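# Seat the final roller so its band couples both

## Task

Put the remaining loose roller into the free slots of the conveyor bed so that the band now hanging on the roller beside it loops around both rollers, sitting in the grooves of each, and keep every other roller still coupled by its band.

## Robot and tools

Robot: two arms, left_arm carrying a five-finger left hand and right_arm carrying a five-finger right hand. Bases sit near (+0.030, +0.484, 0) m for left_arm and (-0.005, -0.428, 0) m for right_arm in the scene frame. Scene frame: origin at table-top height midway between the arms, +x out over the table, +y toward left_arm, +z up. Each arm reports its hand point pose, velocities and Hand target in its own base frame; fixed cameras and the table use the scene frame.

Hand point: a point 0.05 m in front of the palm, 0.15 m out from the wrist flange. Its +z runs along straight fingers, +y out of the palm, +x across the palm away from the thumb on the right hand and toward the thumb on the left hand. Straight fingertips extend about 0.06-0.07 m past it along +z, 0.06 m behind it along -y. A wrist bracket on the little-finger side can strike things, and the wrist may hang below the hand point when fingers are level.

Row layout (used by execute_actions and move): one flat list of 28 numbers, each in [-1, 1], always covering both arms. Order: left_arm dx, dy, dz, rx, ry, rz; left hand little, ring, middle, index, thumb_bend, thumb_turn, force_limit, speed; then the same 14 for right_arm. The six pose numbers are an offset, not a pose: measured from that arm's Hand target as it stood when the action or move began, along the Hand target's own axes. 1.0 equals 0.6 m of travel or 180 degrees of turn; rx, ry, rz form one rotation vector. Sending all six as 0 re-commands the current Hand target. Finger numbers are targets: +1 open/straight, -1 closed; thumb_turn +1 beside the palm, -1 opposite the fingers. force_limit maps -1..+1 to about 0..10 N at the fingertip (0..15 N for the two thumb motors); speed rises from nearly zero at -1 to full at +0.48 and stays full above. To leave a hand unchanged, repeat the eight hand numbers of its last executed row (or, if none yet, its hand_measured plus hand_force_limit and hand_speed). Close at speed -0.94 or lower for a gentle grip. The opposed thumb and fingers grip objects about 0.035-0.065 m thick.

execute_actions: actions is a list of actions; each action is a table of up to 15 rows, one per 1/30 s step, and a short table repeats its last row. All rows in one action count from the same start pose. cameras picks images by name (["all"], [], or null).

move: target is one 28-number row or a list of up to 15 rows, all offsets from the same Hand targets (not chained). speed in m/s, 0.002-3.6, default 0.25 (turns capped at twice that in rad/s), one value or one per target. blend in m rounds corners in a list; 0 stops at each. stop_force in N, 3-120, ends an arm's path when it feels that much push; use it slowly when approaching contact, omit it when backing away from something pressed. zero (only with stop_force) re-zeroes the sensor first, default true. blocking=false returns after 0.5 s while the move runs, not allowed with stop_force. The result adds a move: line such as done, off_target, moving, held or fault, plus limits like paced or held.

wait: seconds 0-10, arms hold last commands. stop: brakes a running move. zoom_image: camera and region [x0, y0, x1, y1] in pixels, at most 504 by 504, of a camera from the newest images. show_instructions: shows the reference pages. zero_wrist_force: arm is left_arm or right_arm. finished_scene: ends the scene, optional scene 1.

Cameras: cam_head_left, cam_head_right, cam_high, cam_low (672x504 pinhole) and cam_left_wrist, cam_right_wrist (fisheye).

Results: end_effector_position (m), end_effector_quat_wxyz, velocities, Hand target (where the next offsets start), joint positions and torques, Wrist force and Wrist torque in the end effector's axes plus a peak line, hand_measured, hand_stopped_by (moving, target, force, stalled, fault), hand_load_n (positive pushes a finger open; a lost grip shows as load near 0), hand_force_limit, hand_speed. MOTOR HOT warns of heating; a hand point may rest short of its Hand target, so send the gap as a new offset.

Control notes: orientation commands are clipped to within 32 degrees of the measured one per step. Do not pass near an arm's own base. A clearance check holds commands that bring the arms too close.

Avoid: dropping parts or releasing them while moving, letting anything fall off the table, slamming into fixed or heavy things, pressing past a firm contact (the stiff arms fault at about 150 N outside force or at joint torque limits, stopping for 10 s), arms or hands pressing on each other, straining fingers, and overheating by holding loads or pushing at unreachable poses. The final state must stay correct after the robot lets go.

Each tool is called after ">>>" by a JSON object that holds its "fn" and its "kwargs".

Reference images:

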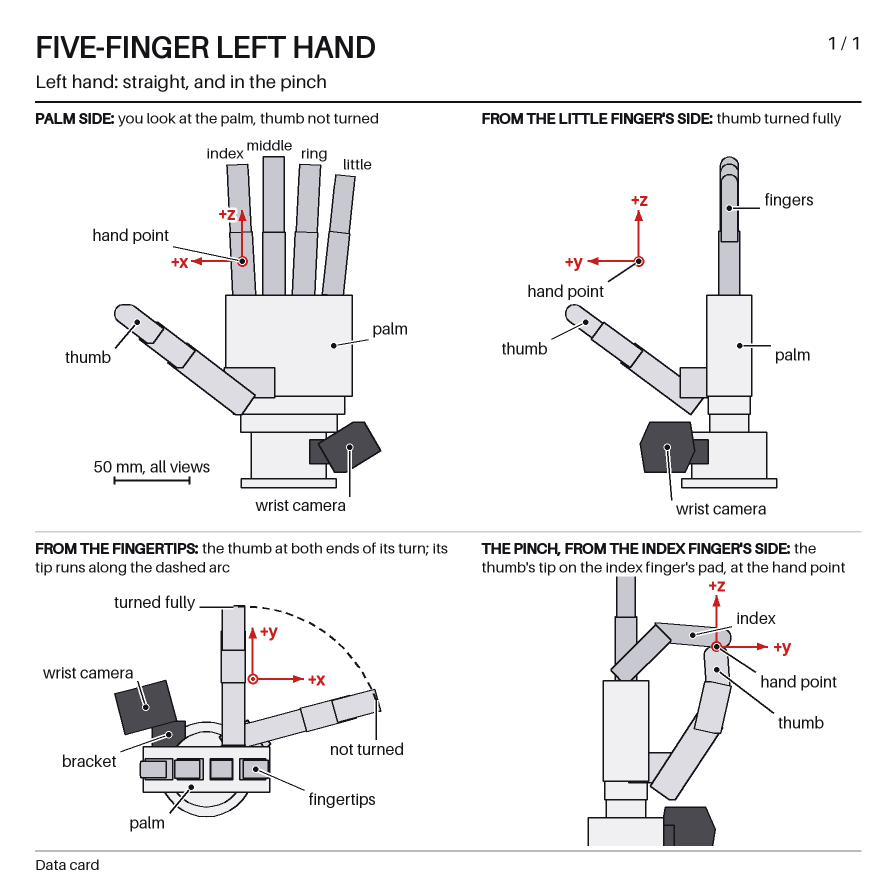

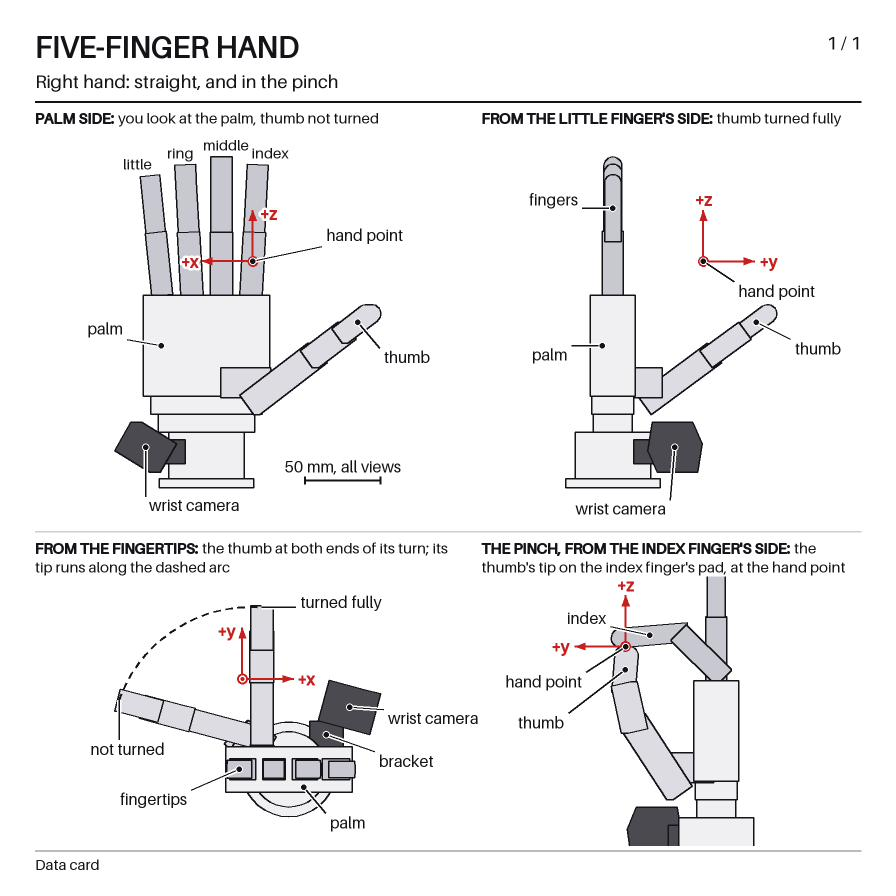

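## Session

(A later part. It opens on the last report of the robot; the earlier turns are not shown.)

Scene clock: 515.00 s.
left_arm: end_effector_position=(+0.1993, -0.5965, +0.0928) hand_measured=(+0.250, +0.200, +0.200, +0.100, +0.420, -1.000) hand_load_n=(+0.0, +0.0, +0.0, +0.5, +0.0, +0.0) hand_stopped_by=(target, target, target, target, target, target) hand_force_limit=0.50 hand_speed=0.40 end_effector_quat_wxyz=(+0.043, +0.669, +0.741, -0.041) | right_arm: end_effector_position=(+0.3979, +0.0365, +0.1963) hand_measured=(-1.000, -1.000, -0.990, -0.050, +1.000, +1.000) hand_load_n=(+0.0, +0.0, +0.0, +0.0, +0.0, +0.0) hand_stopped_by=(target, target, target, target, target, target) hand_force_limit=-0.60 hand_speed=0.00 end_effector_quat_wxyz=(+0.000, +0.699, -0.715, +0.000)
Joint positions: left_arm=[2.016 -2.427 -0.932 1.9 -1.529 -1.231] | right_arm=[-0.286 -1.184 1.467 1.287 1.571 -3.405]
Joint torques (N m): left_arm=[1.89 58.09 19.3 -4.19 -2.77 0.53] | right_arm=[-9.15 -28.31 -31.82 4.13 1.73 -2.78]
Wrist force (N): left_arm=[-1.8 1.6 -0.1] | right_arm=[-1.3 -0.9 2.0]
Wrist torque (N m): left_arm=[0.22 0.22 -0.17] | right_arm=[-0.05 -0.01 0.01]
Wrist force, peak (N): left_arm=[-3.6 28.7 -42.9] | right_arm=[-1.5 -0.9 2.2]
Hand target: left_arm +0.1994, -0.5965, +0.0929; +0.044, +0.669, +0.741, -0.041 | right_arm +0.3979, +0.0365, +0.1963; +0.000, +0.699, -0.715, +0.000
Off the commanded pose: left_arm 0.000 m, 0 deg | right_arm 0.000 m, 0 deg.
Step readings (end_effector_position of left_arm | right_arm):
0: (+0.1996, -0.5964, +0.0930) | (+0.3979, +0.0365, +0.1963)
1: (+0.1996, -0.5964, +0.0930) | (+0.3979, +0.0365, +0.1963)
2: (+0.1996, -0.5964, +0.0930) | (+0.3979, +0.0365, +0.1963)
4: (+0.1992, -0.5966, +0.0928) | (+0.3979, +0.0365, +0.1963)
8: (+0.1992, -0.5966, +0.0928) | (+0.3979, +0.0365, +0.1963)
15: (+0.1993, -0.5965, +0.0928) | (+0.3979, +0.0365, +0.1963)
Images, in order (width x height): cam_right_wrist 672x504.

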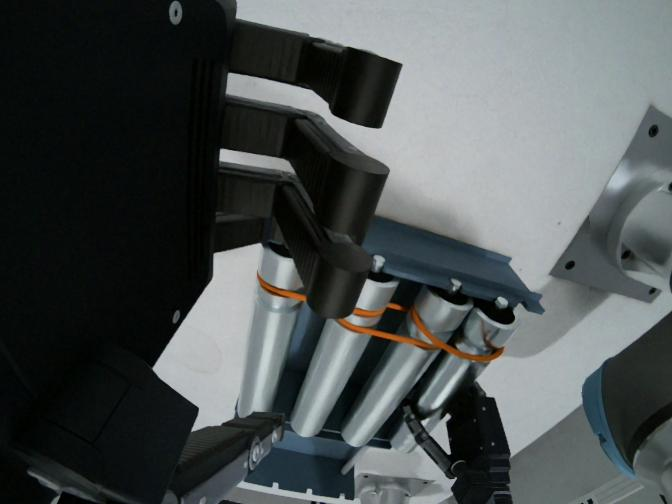

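>>> {"fn": "move", "kwargs": {"target": [[0,0,0,0,0,0,0.25,0.2,0.2,0.2,0.42,-1,0.5,0.2, 0,0,0,0,0,0,-1,-1,-0.99,-0.05,1,1,-0.6,0],[-0.002,0,-0.0166,0,0,0,0.25,0.2,0.2,0.2,0.42,-1,0.5,0.2, 0,0,0,0,0,0,-1,-1,-0.99,-0.05,1,1,-0.6,0]], "speed": 0.02, "stop_force": 4, "cameras": ["cam_low"]}}

Scene clock: 516.97 s.
left_arm: end_effector_position=(+0.1994, -0.5965, +0.0991) hand_measured=(+0.250, +0.200, +0.200, +0.200, +0.420, -1.000) hand_load_n=(+0.0, +3.0, +0.0, +0.0, +0.0, +0.0) hand_stopped_by=(target, target, target, target, target, target) hand_force_limit=0.50 hand_speed=0.20 end_effector_quat_wxyz=(+0.044, +0.669, +0.741, -0.041) | right_arm: end_effector_position=(+0.3979, +0.0365, +0.1963) hand_measured=(-1.000, -1.000, -0.990, -0.050, +1.000, +1.000) hand_load_n=(+0.0, +0.0, +0.0, +0.0, +0.0, +0.0) hand_stopped_by=(target, target, target, target, target, target) hand_force_limit=-0.60 hand_speed=0.00 end_effector_quat_wxyz=(+0.000, +0.699, -0.715, +0.000)
Joint positions: left_arm=[2.016 -2.423 -0.923 1.887 -1.529 -1.231] | right_arm=[-0.286 -1.184 1.467 1.287 1.571 -3.405]
Joint torques (N m): left_arm=[11.5 36.41 6.89 -0.28 -1.8 0.56] | right_arm=[-8.61 -27.99 -31.54 3.94 1.67 -2.65]
Wrist force (N): left_arm=[-0.8 -0.7 3.7] | right_arm=[-1.2 -0.9 1.8]
Wrist torque (N m): left_arm=[0.16 0.37 -0.01] | right_arm=[-0.04 -0.02 0.01]
Wrist force, peak (N): left_arm=[-0.7 -2.5 6.2] | right_arm=[-1.7 -1.1 2.2]
Hand target: left_arm +0.1994, -0.5965, +0.0991; +0.044, +0.669, +0.741, -0.041 (not the last commanded pose) | right_arm +0.3979, +0.0365, +0.1963; +0.000, +0.699, -0.715, +0.000
Off the commanded pose: left_arm 0.004 m, 0 deg | right_arm 0.000 m, 0 deg.
move: contact (left_arm); path passed 1 of 2 targets
Images, in order (width x height): cam_low 672x504.

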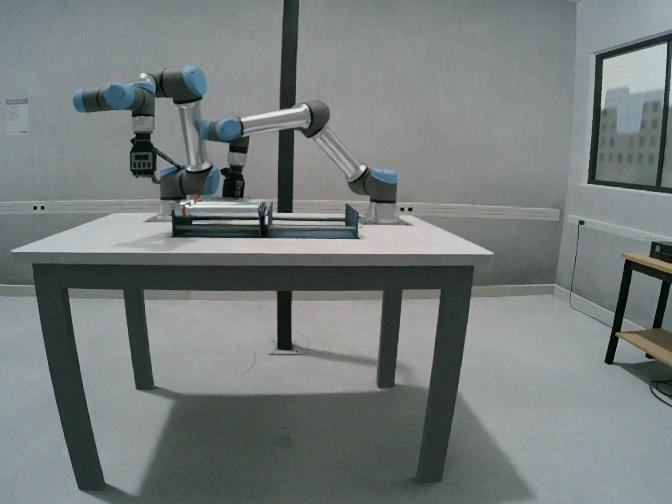

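>>> {"fn": "execute_actions", "kwargs": {"actions": [[[0,0,0,0,0,0,0.4,0.4,0.4,0.4,0.42,-1,0.5,-0.1,0,0,0,0,0,0,-1,-1,-0.99,-0.05,1,1,-0.6,0]]], "cameras": []}}

Scene clock: 517.80 s.
left_arm: end_effector_position=(+0.1995, -0.5965, +0.0991) hand_measured=(+0.400, +0.400, +0.396, +0.356, +0.420, -1.000) hand_load_n=(+0.0, +0.0, -12.0, -16.0, +0.0, +0.0) hand_stopped_by=(target, target, target, stalled, target, target) hand_force_limit=0.50 hand_speed=-0.10 end_effector_quat_wxyz=(+0.044, +0.669, +0.741, -0.041) | right_arm: end_effector_position=(+0.3979, +0.0365, +0.1963) hand_measured=(-1.000, -1.000, -0.990, -0.050, +1.000, +1.000) hand_load_n=(+0.0, +0.0, +0.0, +0.0, +0.0, +0.0) hand_stopped_by=(target, target, target, target, target, target) hand_force_limit=-0.60 hand_speed=0.00 end_effector_quat_wxyz=(+0.000, +0.699, -0.715, +0.000)
Joint positions: left_arm=[2.016 -2.423 -0.923 1.887 -1.529 -1.231] | right_arm=[-0.286 -1.184 1.467 1.287 1.571 -3.405]
Joint torques (N m): left_arm=[-10.93 36.85 7.52 -3.3 8.19 0.53] | right_arm=[-7.99 -28.16 -31.33 4.24 1.71 -2.6]
Wrist force (N): left_arm=[-3.6 15.4 -16.0] | right_arm=[-1.5 -0.9 1.9]
Wrist torque (N m): left_arm=[-0.17 0.08 -0.23] | right_arm=[-0.04 0.03 -0.01]
Wrist force, peak (N): left_arm=[-4.2 15.3 -17.4] | right_arm=[-1.4 -1.2 2.1]
Hand target: left_arm +0.1994, -0.5965, +0.0991; +0.044, +0.669, +0.741, -0.041 | right_arm +0.3979, +0.0365, +0.1963; +0.000, +0.699, -0.715, +0.000
Off the commanded pose: left_arm 0.000 m, 0 deg | right_arm 0.000 m, 0 deg.
Step readings (end_effector_position of left_arm | right_arm):
0: (+0.1994, -0.5965, +0.0991) | (+0.3979, +0.0365, +0.1963)
1: (+0.1994, -0.5965, +0.0991) | (+0.3979, +0.0365, +0.1963)
2: (+0.1994, -0.5965, +0.0991) | (+0.3979, +0.0365, +0.1963)
4: (+0.1994, -0.5965, +0.0991) | (+0.3979, +0.0365, +0.1963)
8: (+0.1995, -0.5964, +0.0991) | (+0.3979, +0.0365, +0.1963)
15: (+0.1995, -0.5965, +0.0991) | (+0.3979, +0.0365, +0.1963)
No camera images: "cameras" was empty.

>>> {"fn": "move", "kwargs": {"target": [[0,0,0,0,0,0,0.4,0.4,0.36,0.3,0.42,-1,0.5,0.2, 0,0,0,0,0,0,-1,-1,-0.99,-0.05,1,1,-0.6,0],[-0.0016,0,-0.0132,0,0,0,0.4,0.4,0.36,0.3,0.42,-1,0.5,0.2, 0,0,0,0,0,0,-1,-1,-0.99,-0.05,1,1,-0.6,0]], "speed": 0.02, "stop_force": 4, "cameras": []}}

>>> {"fn": "execute_actions", "kwargs": {"actions": [[[0,0,0,0,0,0,0.5,0.5,0.45,0.4,0.42,-1,0.5,-0.3,0,0,0,0,0,0,-1,-1,-0.99,-0.05,1,1,-0.6,0]]], "cameras": ["cam_low"]}}

Scene clock: 519.40 s.
left_arm: end_effector_position=(+0.1994, -0.5964, +0.0991) hand_measured=(+0.400, +0.400, +0.360, +0.300, +0.420, -1.000) hand_load_n=(+0.0, +0.0, +0.0, +0.0, +0.0, +0.0) hand_stopped_by=(target, target, target, target, target, target) hand_force_limit=0.50 hand_speed=0.20 end_effector_quat_wxyz=(+0.044, +0.669, +0.741, -0.041) | right_arm: end_effector_position=(+0.3979, +0.0365, +0.1963) hand_measured=(-1.000, -1.000, -0.990, -0.050, +1.000, +1.000) hand_load_n=(+0.0, +0.0, +0.0, +0.0, +0.0, +0.0) hand_stopped_by=(target, target, target, target, target, target) hand_force_limit=-0.60 hand_speed=0.00 end_effector_quat_wxyz=(+0.000, +0.699, -0.715, +0.000)
Joint positions: left_arm=[2.016 -2.423 -0.923 1.887 -1.529 -1.231] | right_arm=[-0.286 -1.184 1.467 1.287 1.571 -3.405]
Joint torques (N m): left_arm=[11.33 43.75 4.25 -0.27 -2.83 0.5] | right_arm=[-7.88 -28.1 -31.82 4.05 1.62 -2.6]
Wrist force (N): left_arm=[-1.2 1.9 -0.4] | right_arm=[-1.4 -0.9 1.8]
Wrist torque (N m): left_arm=[0.27 0.12 -0.14] | right_arm=[-0.05 0.01 0.01]
Wrist force, peak (N): left_arm=[-3.6 15.6 -16.1] | right_arm=[-1.5 -1.1 2.2]
Hand target: left_arm +0.1994, -0.5964, +0.0991; +0.044, +0.669, +0.741, -0.041 (not the last commanded pose) | right_arm +0.3979, +0.0365, +0.1963; +0.000, +0.699, -0.715, +0.000
Off the commanded pose: left_arm 0.008 m, 0 deg | right_arm 0.000 m, 0 deg.
move: contact (left_arm); path passed 1 of 2 targets
No camera images: "cameras" was empty.

Scene clock: 520.10 s.
left_arm: end_effector_position=(+0.1995, -0.5964, +0.0992) hand_measured=(+0.500, +0.462, +0.408, +0.364, +0.420, -1.000) hand_load_n=(+0.0, -14.5, -16.0, -17.5, +0.0, +0.0) hand_stopped_by=(target, stalled, stalled, stalled, target, target) hand_force_limit=0.50 hand_speed=-0.30 end_effector_quat_wxyz=(+0.044, +0.668, +0.741, -0.041) | right_arm: end_effector_position=(+0.3979, +0.0365, +0.1963) hand_measured=(-1.000, -1.000, -0.990, -0.050, +1.000, +1.000) hand_load_n=(+0.0, +0.0, +0.0, +0.0, +0.0, +0.0) hand_stopped_by=(target, target, target, target, target, target) hand_force_limit=-0.60 hand_speed=0.00 end_effector_quat_wxyz=(+0.000, +0.699, -0.715, +0.000)
Joint positions: left_arm=[2.016 -2.423 -0.923 1.887 -1.529 -1.231] | right_arm=[-0.286 -1.184 1.467 1.287 1.571 -3.405]
Joint torques (N m): left_arm=[-28.65 23.39 5.89 -3 11.9 0.45] | right_arm=[-7.53 -28.49 -31.19 4.02 1.63 -2.65]
Wrist force (N): left_arm=[-1.6 25.8 -27.2] | right_arm=[-1.6 -1.0 2.0]
Wrist torque (N m): left_arm=[-0.45 -0.23 -0.52] | right_arm=[-0.07 0.03 -0.01]
Wrist force, peak (N): left_arm=[-4.3 23.0 -30.6] | right_arm=[-1.6 -1.0 2.0]
Hand target: left_arm +0.1994, -0.5964, +0.0991; +0.044, +0.669, +0.741, -0.041 | right_arm +0.3979, +0.0365, +0.1963; +0.000, +0.699, -0.715, +0.000
Off the commanded pose: left_arm 0.000 m, 0 deg | right_arm 0.000 m, 0 deg.
Step readings (end_effector_position of left_arm | right_arm):
0: (+0.1994, -0.5964, +0.0991) | (+0.3979, +0.0365, +0.1963)
1: (+0.1994, -0.5964, +0.0991) | (+0.3979, +0.0365, +0.1963)
2: (+0.1994, -0.5964, +0.0991) | (+0.3979, +0.0365, +0.1963)
4: (+0.1997, -0.5963, +0.0992) | (+0.3979, +0.0365, +0.1963)
8: (+0.1997, -0.5963, +0.0992) | (+0.3979, +0.0365, +0.1963)
15: (+0.1996, -0.5964, +0.0992) | (+0.3979, +0.0365, +0.1963)
Images, in order (width x height): cam_low 672x504.

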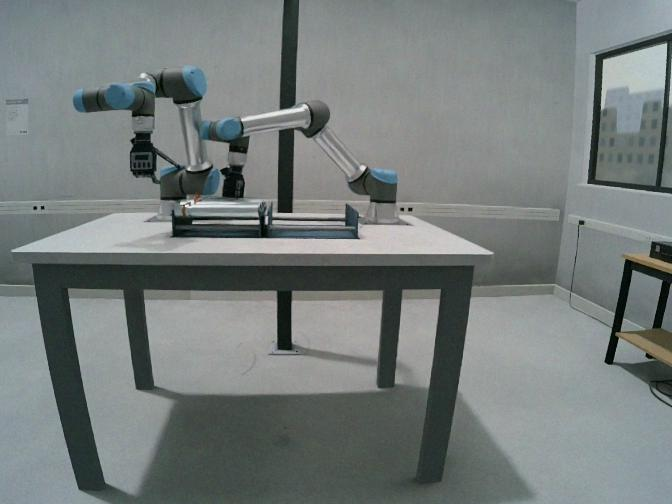

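>>> {"fn": "move", "kwargs": {"target": [[0,0,0,0,0,0,0.48,0.44,0.39,0.345,0.42,-1,0.5,0.2, 0,0,0,0,0,0,-1,-1,-0.99,-0.05,1,1,-0.6,0],[-0.002,0,-0.0166,0,0,0,0.48,0.44,0.39,0.345,0.42,-1,0.5,0.2, 0,0,0,0,0,0,-1,-1,-0.99,-0.05,1,1,-0.6,0]], "speed": 0.02, "stop_force": 4, "cameras": ["cam_right_wrist"]}}

>>> {"fn": "zoom_image", "kwargs": {"camera": "cam_right_wrist", "region": [360, 340, 530, 500]}}

Scene clock: 522.00 s.
left_arm: end_effector_position=(+0.1994, -0.5964, +0.0991) hand_measured=(+0.480, +0.438, +0.388, +0.344, +0.420, -1.000) hand_load_n=(+0.0, -5.0, -7.5, -8.5, +0.0, +0.0) hand_stopped_by=(target, target, target, target, target, target) hand_force_limit=0.50 hand_speed=0.20 end_effector_quat_wxyz=(+0.043, +0.669, +0.741, -0.041) | right_arm: end_effector_position=(+0.3979, +0.0365, +0.1963) hand_measured=(-1.000, -1.000, -0.990, -0.050, +1.000, +1.000) hand_load_n=(+0.0, +0.0, +0.0, +0.0, +0.0, +0.0) hand_stopped_by=(target, target, target, target, target, target) hand_force_limit=-0.60 hand_speed=0.00 end_effector_quat_wxyz=(+0.000, +0.699, -0.715, +0.000)
Joint positions: left_arm=[2.016 -2.423 -0.923 1.887 -1.529 -1.231] | right_arm=[-0.286 -1.184 1.467 1.287 1.571 -3.405]
Joint torques (N m): left_arm=[5.74 35.16 0.26 -0.2 0.88 -0.85] | right_arm=[-7.18 -27.71 -31.16 4.19 1.68 -2.64]
Wrist force (N): left_arm=[-2.6 11.0 -13.9] | right_arm=[-1.4 -0.9 2.1]
Wrist torque (N m): left_arm=[0.04 -0.09 -0.28] | right_arm=[-0.06 0.00 0.00]
Wrist force, peak (N): left_arm=[-2.4 27.2 -28.4] | right_arm=[-1.7 -1.1 2.1]
Hand target: left_arm +0.1994, -0.5964, +0.0991; +0.043, +0.669, +0.741, -0.041 (not the last commanded pose) | right_arm +0.3979, +0.0365, +0.1963; +0.000, +0.699, -0.715, +0.000
Off the commanded pose: left_arm 0.010 m, 0 deg | right_arm 0.000 m, 0 deg.
move: contact (left_arm); path passed 1 of 2 targets
Images, in order (width x height): cam_right_wrist 672x504.

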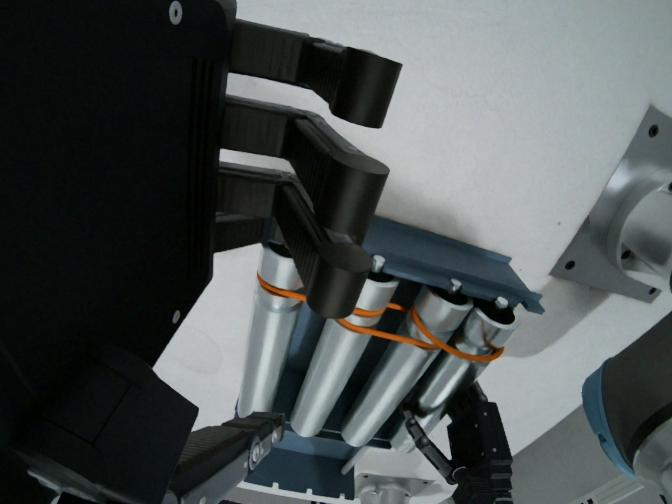

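Scaled by 2.965 from the camera's 672x504 image, which has a finer 960x720 frame.

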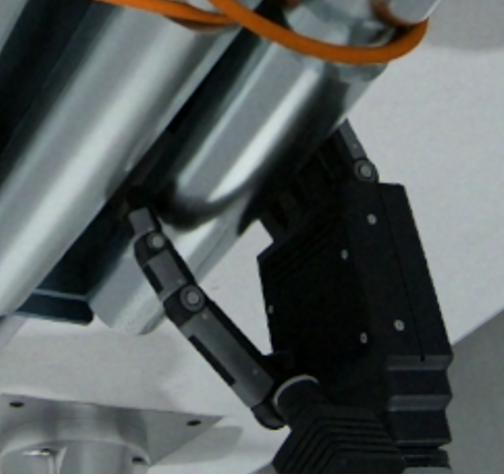

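>>> {"fn": "execute_actions", "kwargs": {"actions": [], "cameras": ["cam_low","cam_high","cam_right_wrist"]}}

Scene clock: 522.73 s.
left_arm: end_effector_position=(+0.1994, -0.5964, +0.0991) hand_measured=(+0.480, +0.438, +0.388, +0.344, +0.420, -1.000) hand_load_n=(+0.0, -5.0, -7.5, -8.0, +0.0, +0.0) hand_stopped_by=(target, target, target, target, target, target) hand_force_limit=0.50 hand_speed=0.20 end_effector_quat_wxyz=(+0.043, +0.669, +0.741, -0.041) | right_arm: end_effector_position=(+0.3979, +0.0365, +0.1963) hand_measured=(-1.000, -1.000, -0.990, -0.050, +1.000, +1.000) hand_load_n=(+0.0, +0.0, +0.0, +0.0, +0.0, +0.0) hand_stopped_by=(target, target, target, target, target, target) hand_force_limit=-0.60 hand_speed=0.00 end_effector_quat_wxyz=(+0.000, +0.699, -0.715, +0.000)
Joint positions: left_arm=[2.016 -2.423 -0.923 1.887 -1.529 -1.231] | right_arm=[-0.286 -1.184 1.467 1.287 1.571 -3.405]
Joint velocities: within noise
Joint torques (N m): left_arm=[7.6 38.16 -0.26 -0.71 0.86 -1.83] | right_arm=[-7.51 -28.09 -31.84 4.2 1.58 -2.5]
Wrist force (N): left_arm=[-2.8 10.4 -14.4] | right_arm=[-1.3 -0.9 2.1]
Wrist torque (N m): left_arm=[0.09 -0.12 -0.27] | right_arm=[-0.06 -0.02 0.01]
Wrist force, peak (N): left_arm=[-2.6 11.0 -14.3] | right_arm=[-1.8 -1.0 2.0]
Hand target: left_arm +0.1994, -0.5964, +0.0991; +0.043, +0.669, +0.741, -0.041 (not the last commanded pose) | right_arm +0.3979, +0.0365, +0.1963; +0.000, +0.699, -0.715, +0.000
Off the commanded pose: left_arm 0.010 m, 0 deg | right_arm 0.000 m, 0 deg.
Images, in order (width x height): cam_high 672x504, cam_low 672x504, cam_right_wrist 672x504.

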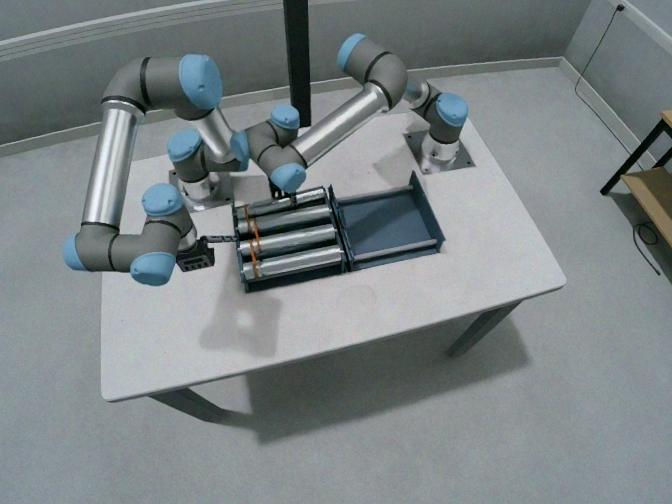

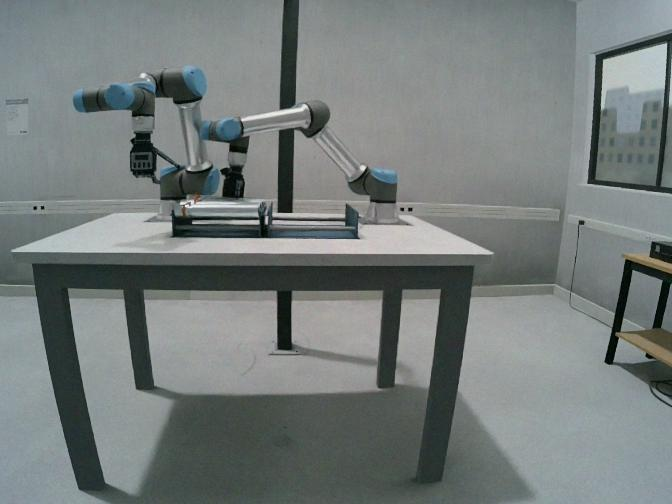

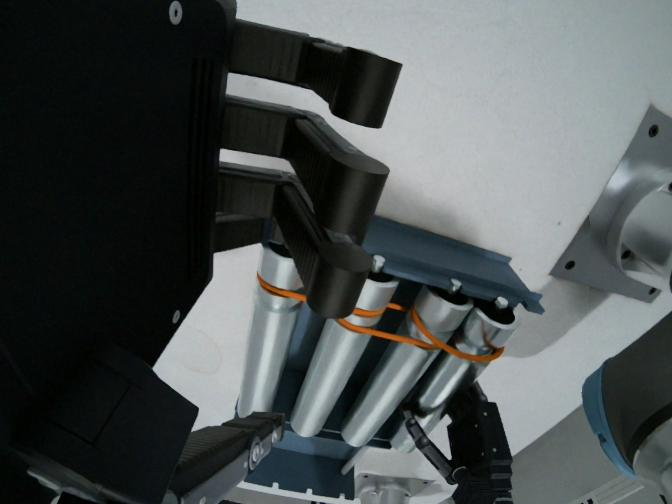

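>>> {"fn": "zoom_image", "kwargs": {"camera": "cam_right_wrist", "region": [340, 240, 540, 460]}}

>>> {"fn": "zoom_image", "kwargs": {"camera": "cam_high", "region": [225, 170, 345, 260]}}

Scaled by 2.291 from the camera's 672x504 image, which has a finer 960x720 frame.

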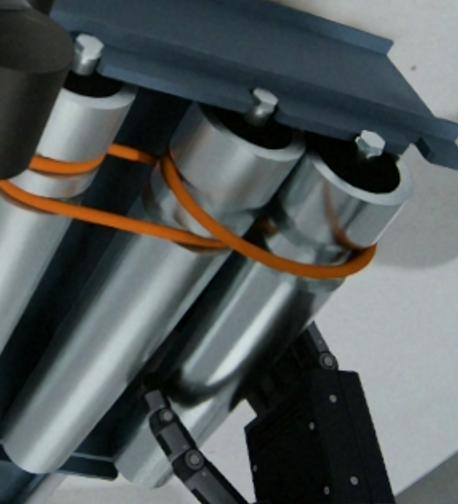

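Scaled by 4.200 from the camera's 672x504 image, which has a finer 960x720 frame.

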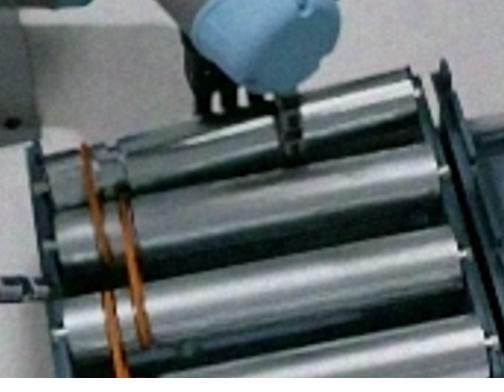

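>>> {"fn": "zoom_image", "kwargs": {"camera": "cam_high", "region": [300, 175, 345, 215]}}

>>> {"fn": "zoom_image", "kwargs": {"camera": "cam_low", "region": [236, 185, 286, 225]}}

>>> {"fn": "zoom_image", "kwargs": {"camera": "cam_low", "region": [166, 185, 226, 225]}}

Scaled by 11.200 from the camera's 672x504 image, which has a finer 960x720 frame.

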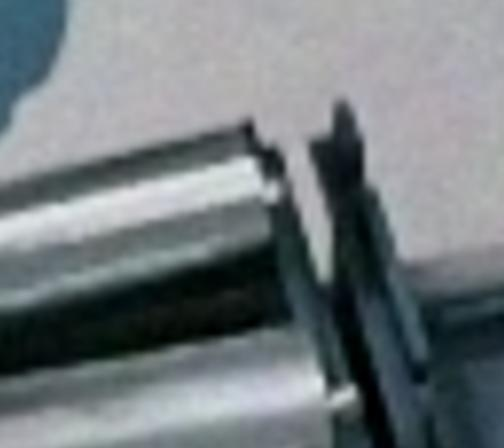

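Scaled by 10.080 from the camera's 672x504 image, which has a finer 960x720 frame.

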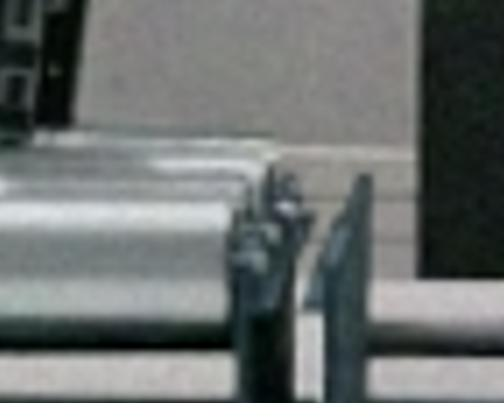

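Scaled by 8.400 from the camera's 672x504 image, which has a finer 960x720 frame.

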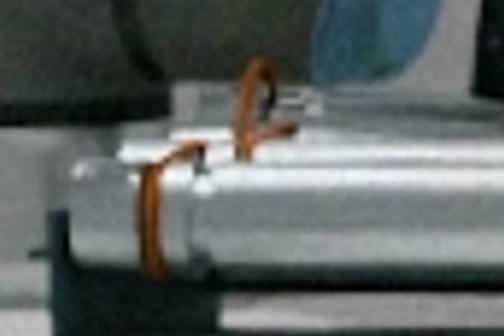

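>>> {"fn": "move", "kwargs": {"target": [0,0,0,0,0,0,0.45,0.40,0.34,0.29,0.42,-1,0.5,0.2,0,0,0,0,0,0,-1,-1,-0.99,-0.05,1,1,-0.6,0]}}

Scene clock: 524.90 s.
left_arm: end_effector_position=(+0.1994, -0.5964, +0.0991) hand_measured=(+0.450, +0.400, +0.340, +0.290, +0.420, -1.000) hand_load_n=(+0.0, +0.0, +0.0, +0.0, +0.0, +0.0) hand_stopped_by=(target, target, target, target, target, target) hand_force_limit=0.50 hand_speed=0.20 end_effector_quat_wxyz=(+0.043, +0.669, +0.741, -0.041) | right_arm: end_effector_position=(+0.3979, +0.0365, +0.1963) hand_measured=(-1.000, -1.000, -0.990, -0.050, +1.000, +1.000) hand_load_n=(+0.0, +0.0, +0.0, +0.0, +0.0, +0.0) hand_stopped_by=(target, target, target, target, target, target) hand_force_limit=-0.60 hand_speed=0.00 end_effector_quat_wxyz=(+0.000, +0.699, -0.715, +0.000)
Joint positions: left_arm=[2.016 -2.423 -0.923 1.887 -1.529 -1.231] | right_arm=[-0.286 -1.184 1.467 1.287 1.571 -3.405]
Joint torques (N m): left_arm=[7.82 49.98 16.67 -1.18 0.62 -1.36] | right_arm=[-6.84 -28.26 -31.15 4.11 1.7 -2.47]
Wrist force (N): left_arm=[-1.5 1.8 0.2] | right_arm=[-1.3 -1.2 1.8]
Wrist torque (N m): left_arm=[0.22 0.17 -0.14] | right_arm=[-0.08 -0.01 0.00]
Wrist force, peak (N): left_arm=[-3.0 10.1 -14.6] | right_arm=[-1.7 -1.2 1.9]
Hand target: left_arm +0.1994, -0.5964, +0.0991; +0.043, +0.669, +0.741, -0.041 | right_arm +0.3979, +0.0365, +0.1963; +0.000, +0.699, -0.715, +0.000
Off the commanded pose: left_arm 0.000 m, 0 deg | right_arm 0.000 m, 0 deg.
move: done

>>> {"fn": "move", "kwargs": {"target": [-0.002,0,-0.01656,0,0,0,0.45,0.40,0.34,0.29,0.42,-1,0.5,0.2,0,0,0,0,0,0,-1,-1,-0.99,-0.05,1,1,-0.6,0], "speed": 0.01, "stop_force": 5}}

Scene clock: 527.20 s.
left_arm: end_effector_position=(+0.1994, -0.5964, +0.1079) hand_measured=(+0.450, +0.400, +0.340, +0.290, +0.420, -1.000) hand_load_n=(+0.0, +0.0, +0.0, +4.5, +0.0, +0.0) hand_stopped_by=(target, target, target, target, target, target) hand_force_limit=0.50 hand_speed=0.20 end_effector_quat_wxyz=(+0.043, +0.669, +0.741, -0.041) | right_arm: end_effector_position=(+0.3979, +0.0365, +0.1963) hand_measured=(-1.000, -1.000, -0.990, -0.050, +1.000, +1.000) hand_load_n=(+0.0, +0.0, +0.0, +0.0, +0.0, +0.0) hand_stopped_by=(target, target, target, target, target, target) hand_force_limit=-0.60 hand_speed=0.00 end_effector_quat_wxyz=(+0.000, +0.699, -0.715, +0.000)
Joint positions: left_arm=[2.016 -2.418 -0.909 1.868 -1.529 -1.231] | right_arm=[-0.286 -1.184 1.467 1.287 1.571 -3.405]
Joint torques (N m): left_arm=[12.08 37.83 7.74 -0.75 1 1.29] | right_arm=[-6.34 -28.34 -31.37 4.04 1.43 -2.29]
Wrist force (N): left_arm=[-0.4 -0.7 4.7] | right_arm=[-1.2 -1.0 1.9]
Wrist torque (N m): left_arm=[0.20 0.23 -0.10] | right_arm=[-0.05 -0.01 0.01]
Wrist force, peak (N): left_arm=[0.0 -2.3 6.4] | right_arm=[-1.6 -1.1 2.2]
Hand target: left_arm +0.1994, -0.5964, +0.1079; +0.043, +0.669, +0.741, -0.041 (not the last commanded pose) | right_arm +0.3979, +0.0365, +0.1963; +0.000, +0.699, -0.715, +0.000
Off the commanded pose: left_arm 0.001 m, 0 deg | right_arm 0.000 m, 0 deg.
move: contact (left_arm)

>>> {"fn": "move", "kwargs": {"target": [0,0,0,0,0,0,0.54,0.50,0.44,0.40,0.42,-1,0.5,0.2,0,0,0,0,0,0,-1,-1,-0.99,-0.05,1,1,-0.6,0]}}

Scene clock: 528.17 s.
left_arm: end_effector_position=(+0.1994, -0.5964, +0.1079) hand_measured=(+0.540, +0.500, +0.440, +0.400, +0.420, -1.000) hand_load_n=(+0.0, +0.0, +0.0, +0.0, +0.0, +0.0) hand_stopped_by=(target, target, target, target, target, target) hand_force_limit=0.50 hand_speed=0.20 end_effector_quat_wxyz=(+0.043, +0.669, +0.741, -0.041) | right_arm: end_effector_position=(+0.3979, +0.0365, +0.1963) hand_measured=(-1.000, -1.000, -0.990, -0.050, +1.000, +1.000) hand_load_n=(+0.0, +0.0, +0.0, +0.0, +0.0, +0.0) hand_stopped_by=(target, target, target, target, target, target) hand_force_limit=-0.60 hand_speed=0.00 end_effector_quat_wxyz=(+0.000, +0.699, -0.715, +0.000)
Joint positions: left_arm=[2.016 -2.418 -0.909 1.868 -1.529 -1.231] | right_arm=[-0.286 -1.184 1.467 1.287 1.571 -3.405]
Joint torques (N m): left_arm=[11.19 36.76 6.91 -1.83 0.86 0.64] | right_arm=[-6.07 -28.09 -31.26 4.1 1.52 -2.22]
Wrist force (N): left_arm=[-1.4 2.0 0.2] | right_arm=[-1.2 -0.8 1.5]
Wrist torque (N m): left_arm=[0.23 0.17 -0.12] | right_arm=[-0.01 -0.01 0.02]
Wrist force, peak (N): left_arm=[-0.4 -0.5 4.7] | right_arm=[-1.4 -1.0 2.3]
Hand target: left_arm +0.1994, -0.5964, +0.1079; +0.043, +0.669, +0.741, -0.041 | right_arm +0.3979, +0.0365, +0.1963; +0.000, +0.699, -0.715, +0.000
Off the commanded pose: left_arm 0.000 m, 0 deg | right_arm 0.000 m, 0 deg.
move: done

>>> {"fn": "move", "kwargs": {"target": [0,0,0,0,0,0,0.58,0.54,0.48,0.44,0.42,-1,0.5,0.2,0,0,0,0,0,0,-1,-1,-0.99,-0.05,1,1,-0.6,0]}}

>>> {"fn": "move", "kwargs": {"target": [-0.002,0,-0.01656,0,0,0,0.58,0.54,0.48,0.44,0.42,-1,0.5,0.2,0,0,0,0,0,0,-1,-1,-0.99,-0.05,1,1,-0.6,0], "speed": 0.01, "stop_force": 5}}

Scene clock: 528.83 s.
left_arm: end_effector_position=(+0.1994, -0.5964, +0.1079) hand_measured=(+0.580, +0.540, +0.478, +0.440, +0.420, -1.000) hand_load_n=(+0.0, +0.0, -6.5, +0.0, +0.0, +0.0) hand_stopped_by=(target, target, target, target, target, target) hand_force_limit=0.50 hand_speed=0.20 end_effector_quat_wxyz=(+0.043, +0.669, +0.741, -0.041) | right_arm: end_effector_position=(+0.3979, +0.0365, +0.1963) hand_measured=(-1.000, -1.000, -0.990, -0.050, +1.000, +1.000) hand_load_n=(+0.0, +0.0, +0.0, +0.0, +0.0, +0.0) hand_stopped_by=(target, target, target, target, target, target) hand_force_limit=-0.60 hand_speed=0.00 end_effector_quat_wxyz=(+0.000, +0.699, -0.715, +0.000)
Joint positions: left_arm=[2.016 -2.418 -0.909 1.868 -1.529 -1.231] | right_arm=[-0.286 -1.184 1.467 1.287 1.571 -3.405]
Joint torques (N m): left_arm=[6.77 35.58 7.5 -2.48 0.93 0.03] | right_arm=[-6.11 -28.31 -31.58 4.19 1.56 -2.39]
Wrist force (N): left_arm=[-1.9 5.5 -3.4] | right_arm=[-1.7 -0.6 1.7]
Wrist torque (N m): left_arm=[0.11 0.10 -0.20] | right_arm=[0.00 0.05 0.00]
Wrist force, peak (N): left_arm=[-1.6 5.9 -3.4] | right_arm=[-1.5 -1.0 2.1]
Hand target: left_arm +0.1994, -0.5964, +0.1079; +0.043, +0.669, +0.741, -0.041 | right_arm +0.3979, +0.0365, +0.1963; +0.000, +0.699, -0.715, +0.000
Off the commanded pose: left_arm 0.000 m, 0 deg | right_arm 0.000 m, 0 deg.
move: done

Scene clock: 530.97 s.
left_arm: end_effector_position=(+0.1994, -0.5964, +0.1164) hand_measured=(+0.580, +0.540, +0.478, +0.440, +0.420, -1.000) hand_load_n=(+0.0, +0.0, +0.0, +1.0, +0.0, +0.0) hand_stopped_by=(target, target, target, target, target, target) hand_force_limit=0.50 hand_speed=0.20 end_effector_quat_wxyz=(+0.043, +0.669, +0.741, -0.041) | right_arm: end_effector_position=(+0.3979, +0.0365, +0.1963) hand_measured=(-1.000, -1.000, -0.990, -0.050, +1.000, +1.000) hand_load_n=(+0.0, +0.0, +0.0, +0.0, -0.5, +0.0) hand_stopped_by=(target, target, target, target, target, target) hand_force_limit=-0.60 hand_speed=0.00 end_effector_quat_wxyz=(+0.000, +0.699, -0.715, +0.000)
Joint positions: left_arm=[2.016 -2.414 -0.895 1.85 -1.529 -1.231] | right_arm=[-0.286 -1.184 1.467 1.287 1.571 -3.405]
Joint torques (N m): left_arm=[3.33 34.1 6.93 -0.53 1.06 0.98] | right_arm=[-5.83 -27.59 -31.6 4.16 1.69 -2.33]
Wrist force (N): left_arm=[-0.9 1.5 0.8] | right_arm=[-1.3 -1.0 2.1]
Wrist torque (N m): left_arm=[0.28 0.18 -0.11] | right_arm=[-0.07 -0.02 0.01]
Wrist force, peak (N): left_arm=[-1.8 5.5 -3.3] | right_arm=[-1.4 -0.7 2.4]
Hand target: left_arm +0.1994, -0.5964, +0.1164; +0.043, +0.669, +0.741, -0.041 (not the last commanded pose) | right_arm +0.3979, +0.0365, +0.1963; +0.000, +0.699, -0.715, +0.000
Off the commanded pose: left_arm 0.002 m, 0 deg | right_arm 0.000 m, 0 deg.
move: contact (left_arm)

>>> {"fn": "move", "kwargs": {"target": [0,0,0,0,0,0,0.66,0.62,0.56,0.52,0.42,-1,0.5,0.2,0,0,0,0,0,0,-1,-1,-0.99,-0.05,1,1,-0.6,0]}}

>>> {"fn": "move", "kwargs": {"target": [-0.002,0,-0.01656,0,0,0,0.66,0.62,0.56,0.52,0.42,-1,0.5,0.2,0,0,0,0,0,0,-1,-1,-0.99,-0.05,1,1,-0.6,0], "speed": 0.01, "stop_force": 5}}

Scene clock: 531.60 s.
left_arm: end_effector_position=(+0.1994, -0.5964, +0.1164) hand_measured=(+0.660, +0.620, +0.560, +0.520, +0.420, -1.000) hand_load_n=(+0.0, +0.0, +0.0, +0.0, +0.0, +0.0) hand_stopped_by=(target, target, target, target, target, target) hand_force_limit=0.50 hand_speed=0.20 end_effector_quat_wxyz=(+0.043, +0.669, +0.741, -0.041) | right_arm: end_effector_position=(+0.3979, +0.0365, +0.1963) hand_measured=(-1.000, -1.000, -0.990, -0.050, +1.000, +1.000) hand_load_n=(+0.0, +0.0, +0.0, +0.0, -0.5, -0.5) hand_stopped_by=(target, target, target, target, target, target) hand_force_limit=-0.60 hand_speed=0.00 end_effector_quat_wxyz=(+0.000, +0.699, -0.715, +0.000)
Joint positions: left_arm=[2.016 -2.414 -0.895 1.85 -1.529 -1.231] | right_arm=[-0.286 -1.184 1.467 1.287 1.571 -3.405]
Joint torques (N m): left_arm=[2.63 34.6 6.75 -1.34 1.15 0.73] | right_arm=[-6.14 -27.96 -31.56 4.06 1.64 -2.15]
Wrist force (N): left_arm=[-1.3 2.1 0.5] | right_arm=[-1.4 -1.1 2.0]
Wrist torque (N m): left_arm=[0.22 0.17 -0.12] | right_arm=[-0.08 0.00 0.00]
Wrist force, peak (N): left_arm=[-1.5 2.0 0.6] | right_arm=[-1.4 -1.0 2.1]
Hand target: left_arm +0.1994, -0.5964, +0.1164; +0.043, +0.669, +0.741, -0.041 | right_arm +0.3979, +0.0365, +0.1963; +0.000, +0.699, -0.715, +0.000
Off the commanded pose: left_arm 0.000 m, 0 deg | right_arm 0.000 m, 0 deg.
move: done

Scene clock: 533.60 s.
left_arm: end_effector_position=(+0.1994, -0.5964, +0.1235) hand_measured=(+0.660, +0.620, +0.560, +0.520, +0.420, -1.000) hand_load_n=(+0.0, +0.0, +0.0, +7.0, +0.0, +0.0) hand_stopped_by=(target, target, target, target, target, target) hand_force_limit=0.50 hand_speed=0.20 end_effector_quat_wxyz=(+0.043, +0.669, +0.741, -0.041) | right_arm: end_effector_position=(+0.3979, +0.0365, +0.1963) hand_measured=(-1.000, -1.000, -0.990, -0.050, +1.000, +1.000) hand_load_n=(+0.0, +0.5, +0.0, +0.0, +0.0, +0.0) hand_stopped_by=(target, target, target, target, target, target) hand_force_limit=-0.60 hand_speed=0.00 end_effector_quat_wxyz=(+0.000, +0.699, -0.715, +0.000)
Joint positions: left_arm=[2.016 -2.411 -0.883 1.834 -1.529 -1.231] | right_arm=[-0.286 -1.184 1.467 1.287 1.571 -3.405]
Joint torques (N m): left_arm=[6.8 36.46 8.37 -0.01 -3.44 1.38] | right_arm=[-5.22 -27.6 -31.11 4.18 1.51 -2.16]
Wrist force (N): left_arm=[0.2 -3.6 4.8] | right_arm=[-1.0 -0.8 2.1]
Wrist torque (N m): left_arm=[0.26 0.22 -0.06] | right_arm=[-0.05 -0.06 0.03]
Wrist force, peak (N): left_arm=[1.6 -4.9 6.0] | right_arm=[-1.4 -1.0 2.4]
Hand target: left_arm +0.1994, -0.5964, +0.1235; +0.043, +0.669, +0.741, -0.041 (not the last commanded pose) | right_arm +0.3979, +0.0365, +0.1963; +0.000, +0.699, -0.715, +0.000
Off the commanded pose: left_arm 0.003 m, 0 deg | right_arm 0.000 m, 0 deg.
move: contact (left_arm)

>>> {"fn": "move", "kwargs": {"target": [0,0,0,0,0,0,0.75,0.71,0.65,0.63,0.42,-1,0.5,0.2,0,0,0,0,0,0,-1,-1,-0.99,-0.05,1,1,-0.6,0]}}

>>> {"fn": "move", "kwargs": {"target": [-0.002,0,-0.01656,0,0,0,0.75,0.71,0.65,0.63,0.42,-1,0.5,0.2,0,0,0,0,0,0,-1,-1,-0.99,-0.05,1,1,-0.6,0], "speed": 0.01, "stop_force": 5}}

Scene clock: 534.30 s.
left_arm: end_effector_position=(+0.1995, -0.5964, +0.1235) hand_measured=(+0.750, +0.710, +0.650, +0.630, +0.420, -1.000) hand_load_n=(+0.0, +0.0, +0.0, +0.0, +0.0, +0.0) hand_stopped_by=(target, target, target, target, target, target) hand_force_limit=0.50 hand_speed=0.20 end_effector_quat_wxyz=(+0.043, +0.669, +0.741, -0.041) | right_arm: end_effector_position=(+0.3979, +0.0365, +0.1963) hand_measured=(-1.000, -1.000, -0.990, -0.050, +1.000, +1.000) hand_load_n=(+0.0, +0.0, +0.0, +0.0, +0.0, +0.0) hand_stopped_by=(target, target, target, target, target, target) hand_force_limit=-0.60 hand_speed=0.00 end_effector_quat_wxyz=(+0.000, +0.699, -0.715, +0.000)
Joint positions: left_arm=[2.016 -2.411 -0.883 1.834 -1.529 -1.231] | right_arm=[-0.286 -1.184 1.467 1.287 1.571 -3.405]
Joint torques (N m): left_arm=[5.53 36.72 8.06 -2.11 1.71 0.77] | right_arm=[-5.51 -28.36 -31.25 4.11 1.6 -2.2]
Wrist force (N): left_arm=[-1.2 1.7 0.3] | right_arm=[-1.6 -0.9 1.9]
Wrist torque (N m): left_arm=[0.19 0.13 -0.10] | right_arm=[-0.04 0.03 -0.01]
Wrist force, peak (N): left_arm=[0.2 -3.3 4.9] | right_arm=[-1.2 -1.2 2.2]
Hand target: left_arm +0.1994, -0.5964, +0.1235; +0.043, +0.669, +0.741, -0.041 | right_arm +0.3979, +0.0365, +0.1963; +0.000, +0.699, -0.715, +0.000
Off the commanded pose: left_arm 0.000 m, 0 deg | right_arm 0.000 m, 0 deg.
move: done

Scene clock: 536.13 s.
left_arm: end_effector_position=(+0.1995, -0.5964, +0.1335) hand_measured=(+0.750, +0.710, +0.650, +0.630, +0.420, -1.000) hand_load_n=(+0.0, +0.0, +0.5, +2.0, +0.0, +0.0) hand_stopped_by=(target, target, target, target, target, target) hand_force_limit=0.50 hand_speed=0.20 end_effector_quat_wxyz=(+0.043, +0.669, +0.741, -0.041) | right_arm: end_effector_position=(+0.3979, +0.0365, +0.1963) hand_measured=(-1.000, -1.000, -0.990, -0.050, +1.000, +1.000) hand_load_n=(+0.5, +0.0, +0.0, +0.0, +0.0, +0.0) hand_stopped_by=(target, target, target, target, target, target) hand_force_limit=-0.60 hand_speed=0.00 end_effector_quat_wxyz=(+0.000, +0.699, -0.715, +0.000)
Joint positions: left_arm=[2.016 -2.406 -0.865 1.812 -1.529 -1.231] | right_arm=[-0.286 -1.184 1.467 1.287 1.571 -3.405]
Joint torques (N m): left_arm=[11.65 57.91 30.65 -4.3 1.49 2.16] | right_arm=[-4.73 -27.94 -31.41 4.14 1.62 -2.18]
Wrist force (N): left_arm=[-0.6 0.5 2.3] | right_arm=[-1.2 -0.9 1.7]
Wrist torque (N m): left_arm=[0.26 0.18 -0.09] | right_arm=[-0.04 -0.01 0.01]
Wrist force, peak (N): left_arm=[-1.4 2.2 0.6] | right_arm=[-1.5 -1.1 2.2]
Hand target: left_arm +0.1995, -0.5964, +0.1335; +0.043, +0.669, +0.741, -0.041 | right_arm +0.3979, +0.0365, +0.1963; +0.000, +0.699, -0.715, +0.000
Off the commanded pose: left_arm 0.000 m, 0 deg | right_arm 0.000 m, 0 deg.
move: done

>>> {"fn": "move", "kwargs": {"target": [0,0,0,0,0,0,0.95,0.95,0.92,0.92,0.42,-1,0.5,0.2,0,0,0,0,0,0,-1,-1,-0.99,-0.05,1,1,-0.6,0]}}

>>> {"fn": "move", "kwargs": {"target": [-0.003,0,-0.02484,0,0,0,0.95,0.95,0.92,0.92,0.42,-1,0.5,0.2,0,0,0,0,0,0,-1,-1,-0.99,-0.05,1,1,-0.6,0], "speed": 0.02, "stop_force": 5, "cameras": ["cam_right_wrist"]}}

Scene clock: 536.80 s.
left_arm: end_effector_position=(+0.1995, -0.5964, +0.1335) hand_measured=(+0.950, +0.950, +0.920, +0.920, +0.420, -1.000) hand_load_n=(+0.0, +0.0, +0.0, +0.0, +0.0, +0.0) hand_stopped_by=(target, target, target, target, target, target) hand_force_limit=0.50 hand_speed=0.20 end_effector_quat_wxyz=(+0.043, +0.669, +0.741, -0.041) | right_arm: end_effector_position=(+0.3979, +0.0365, +0.1963) hand_measured=(-1.000, -1.000, -0.990, -0.050, +1.000, +1.000) hand_load_n=(+0.0, +0.0, +0.0, +0.0, +0.0, +0.0) hand_stopped_by=(target, target, target, target, target, target) hand_force_limit=-0.60 hand_speed=0.00 end_effector_quat_wxyz=(+0.000, +0.699, -0.715, +0.000)
Joint positions: left_arm=[2.016 -2.406 -0.865 1.812 -1.529 -1.231] | right_arm=[-0.286 -1.184 1.467 1.287 1.571 -3.405]
Joint torques (N m): left_arm=[11.85 54.8 27.65 -2.94 0.5 1.95] | right_arm=[-4.68 -28.1 -30.87 4.2 1.56 -2.14]
Wrist force (N): left_arm=[-1.4 2.0 0.6] | right_arm=[-1.3 -0.7 1.9]
Wrist torque (N m): left_arm=[0.22 0.18 -0.14] | right_arm=[-0.02 -0.01 0.01]
Wrist force, peak (N): left_arm=[-1.4 2.2 0.3] | right_arm=[-1.7 -0.8 1.9]
Hand target: left_arm +0.1995, -0.5964, +0.1335; +0.043, +0.669, +0.741, -0.041 | right_arm +0.3979, +0.0365, +0.1963; +0.000, +0.699, -0.715, +0.000
Off the commanded pose: left_arm 0.000 m, 0 deg | right_arm 0.000 m, 0 deg.
move: done

Scene clock: 538.40 s.
left_arm: end_effector_position=(+0.1995, -0.5964, +0.1485) hand_measured=(+0.950, +0.950, +0.920, +0.920, +0.420, -1.000) hand_load_n=(+0.0, +0.0, +0.0, +0.0, +0.0, +0.5) hand_stopped_by=(target, target, target, target, target, target) hand_force_limit=0.50 hand_speed=0.20 end_effector_quat_wxyz=(+0.043, +0.669, +0.741, -0.041) | right_arm: end_effector_position=(+0.3979, +0.0365, +0.1963) hand_measured=(-1.000, -1.000, -0.990, -0.050, +1.000, +1.000) hand_load_n=(+0.0, +0.0, +0.0, +0.0, +0.0, +0.0) hand_stopped_by=(target, target, target, target, target, target) hand_force_limit=-0.60 hand_speed=0.00 end_effector_quat_wxyz=(+0.000, +0.699, -0.715, +0.000)
Joint positions: left_arm=[2.016 -2.401 -0.836 1.778 -1.529 -1.231] | right_arm=[-0.286 -1.184 1.467 1.287 1.571 -3.405]
Joint torques (N m): left_arm=[12 56.9 31.09 -4.49 -1.37 1.4] | right_arm=[-4.6 -27.79 -30.9 4.06 1.65 -2.1]
Wrist force (N): left_arm=[-1.7 2.0 0.2] | right_arm=[-1.3 -0.9 2.0]
Wrist torque (N m): left_arm=[0.26 0.20 -0.18] | right_arm=[-0.05 -0.02 0.01]
Wrist force, peak (N): left_arm=[-1.5 2.3 0.1] | right_arm=[-1.6 -1.0 2.1]
Hand target: left_arm +0.1995, -0.5964, +0.1485; +0.043, +0.669, +0.741, -0.041 | right_arm +0.3979, +0.0365, +0.1963; +0.000, +0.699, -0.715, +0.000
Off the commanded pose: left_arm 0.000 m, 0 deg | right_arm 0.000 m, 0 deg.
move: done
Images, in order (width x height): cam_right_wrist 672x504.

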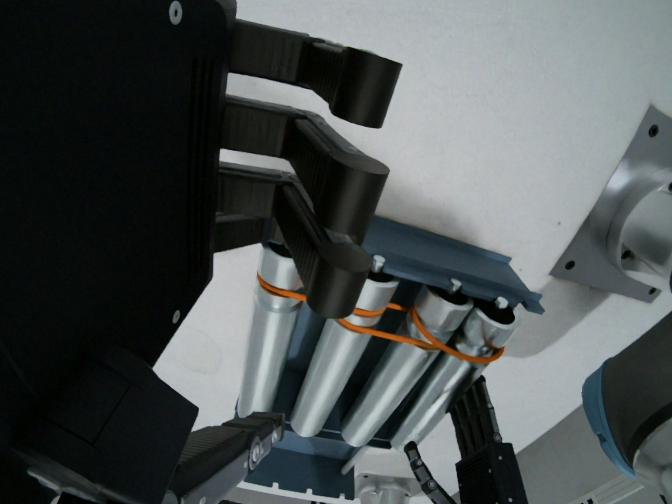

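>>> {"fn": "zoom_image", "kwargs": {"camera": "cam_right_wrist", "region": [380, 260, 530, 410]}}

>>> {"fn": "move", "kwargs": {"target": [-0.018,0,-0.149,0,0,0,0.95,0.95,0.92,0.92,0.42,-1,0.5,0.2,0,0,0,0,0,0,-1,-1,-0.99,-0.05,1,1,-0.6,0], "speed": 0.12, "cameras": ["cam_right_wrist","cam_low","cam_high","cam_left_wrist"]}}

Scaled by 3.360 from the camera's 672x504 image, which has a finer 960x720 frame.

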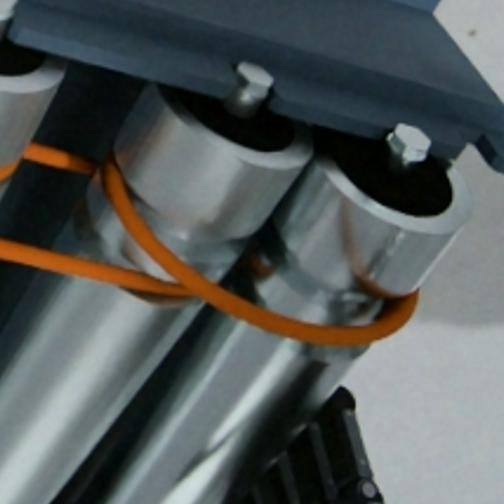

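Scene clock: 539.53 s.
left_arm: end_effector_position=(+0.1995, -0.5962, +0.1905) hand_measured=(+0.950, +0.950, +0.920, +0.920, +0.420, -1.000) hand_load_n=(+0.0, +0.5, +0.0, +0.0, +0.0, +0.0) hand_stopped_by=(target, target, target, target, target, target) hand_force_limit=0.50 hand_speed=0.20 end_effector_quat_wxyz=(+0.044, +0.669, +0.741, -0.041) | right_arm: end_effector_position=(+0.3979, +0.0365, +0.1963) hand_measured=(-1.000, -1.000, -0.990, -0.050, +1.000, +1.000) hand_load_n=(+0.0, +0.0, +0.0, +0.0, +0.0, +0.0) hand_stopped_by=(target, target, target, target, target, target) hand_force_limit=-0.60 hand_speed=0.00 end_effector_quat_wxyz=(+0.000, +0.699, -0.715, +0.000)
Joint positions: left_arm=[2.016 -2.393 -0.744 1.678 -1.529 -1.231] | right_arm=[-0.286 -1.184 1.467 1.287 1.571 -3.405]
Joint torques (N m): left_arm=[8.37 34.2 6.28 -0.23 1.5 0.12] | right_arm=[-4.51 -28.39 -31.06 4.23 1.68 -1.96]
Wrist force (N): left_arm=[-1.1 2.0 0.4] | right_arm=[-1.6 -1.1 2.2]
Wrist torque (N m): left_arm=[0.26 0.09 -0.12] | right_arm=[-0.10 0.03 -0.02]
Wrist force, peak (N): left_arm=[-1.3 2.0 -3.0] | right_arm=[-1.6 -1.1 2.2]
Hand target: left_arm +0.1995, -0.5962, +0.1904; +0.044, +0.669, +0.741, -0.041 (not the last commanded pose) | right_arm +0.3979, +0.0365, +0.1963; +0.000, +0.699, -0.715, +0.000
Off the commanded pose: left_arm 0.048 m, 0 deg | right_arm 0.000 m, 0 deg.
move: held (left_arm; a check stopped the path); limits=held
pose unreachable (left arm): on one or more control steps of this call, first in action 0 (counted from 0), this arm could not follow its commanded pose, so it was not sent that pose on those steps. It may still have moved: this result reports where it is.
cause: moving toward the commanded pose would bring a part of the arm too close to another arm (a part of this arm just beyond joint 4 (wrist 1) and a part of the right arm just beyond its joint 2 (shoulder lift), at the place that arm is still heading or pushing toward).
Images, in order (width x height): cam_high 672x504, cam_low 672x504, cam_left_wrist 672x504, cam_right_wrist 672x504.

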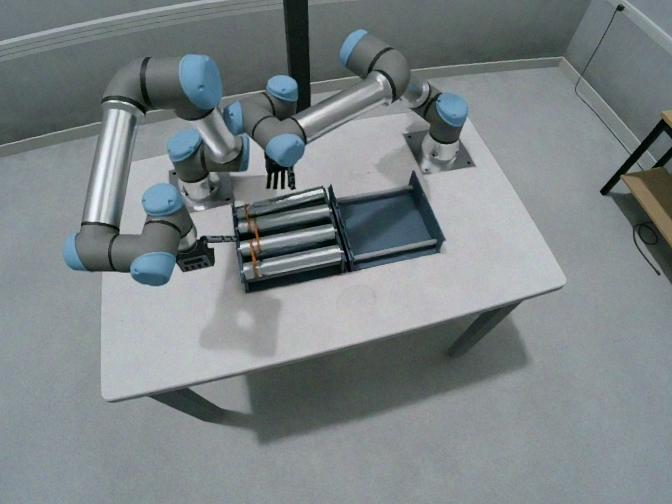

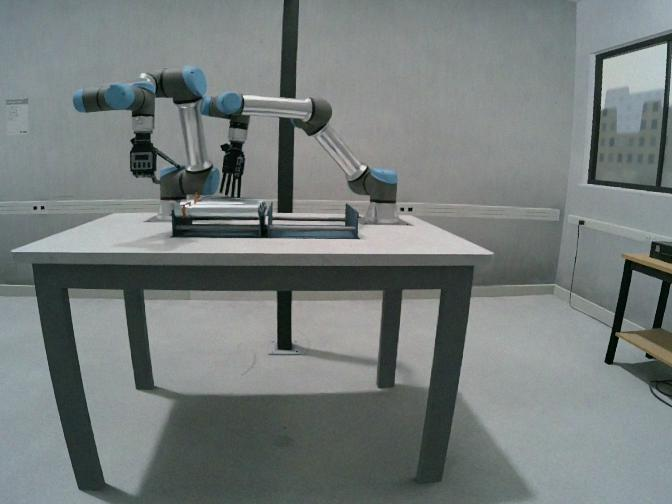

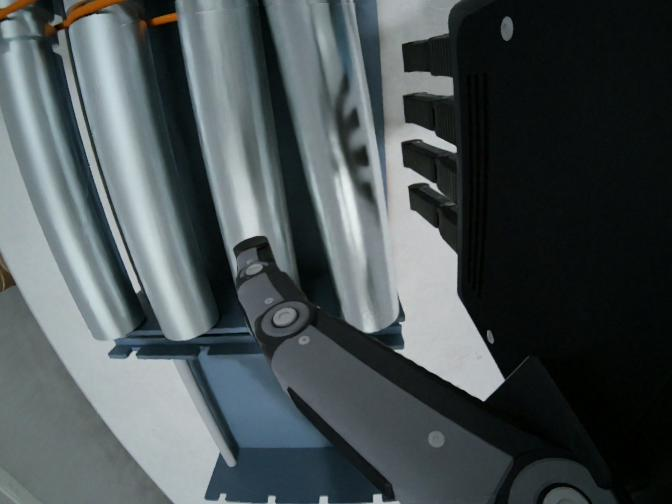

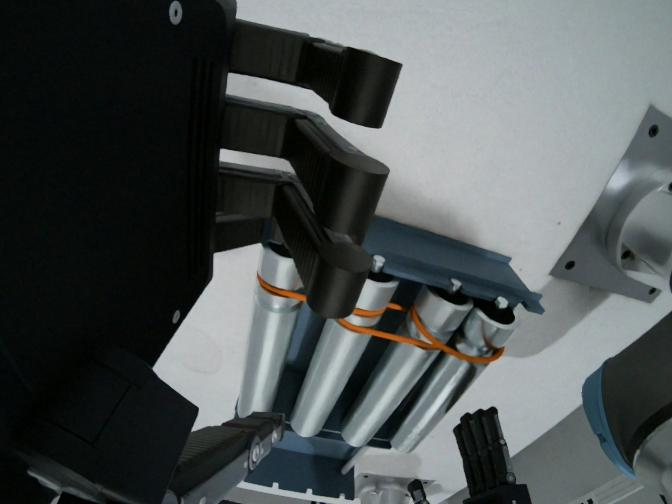

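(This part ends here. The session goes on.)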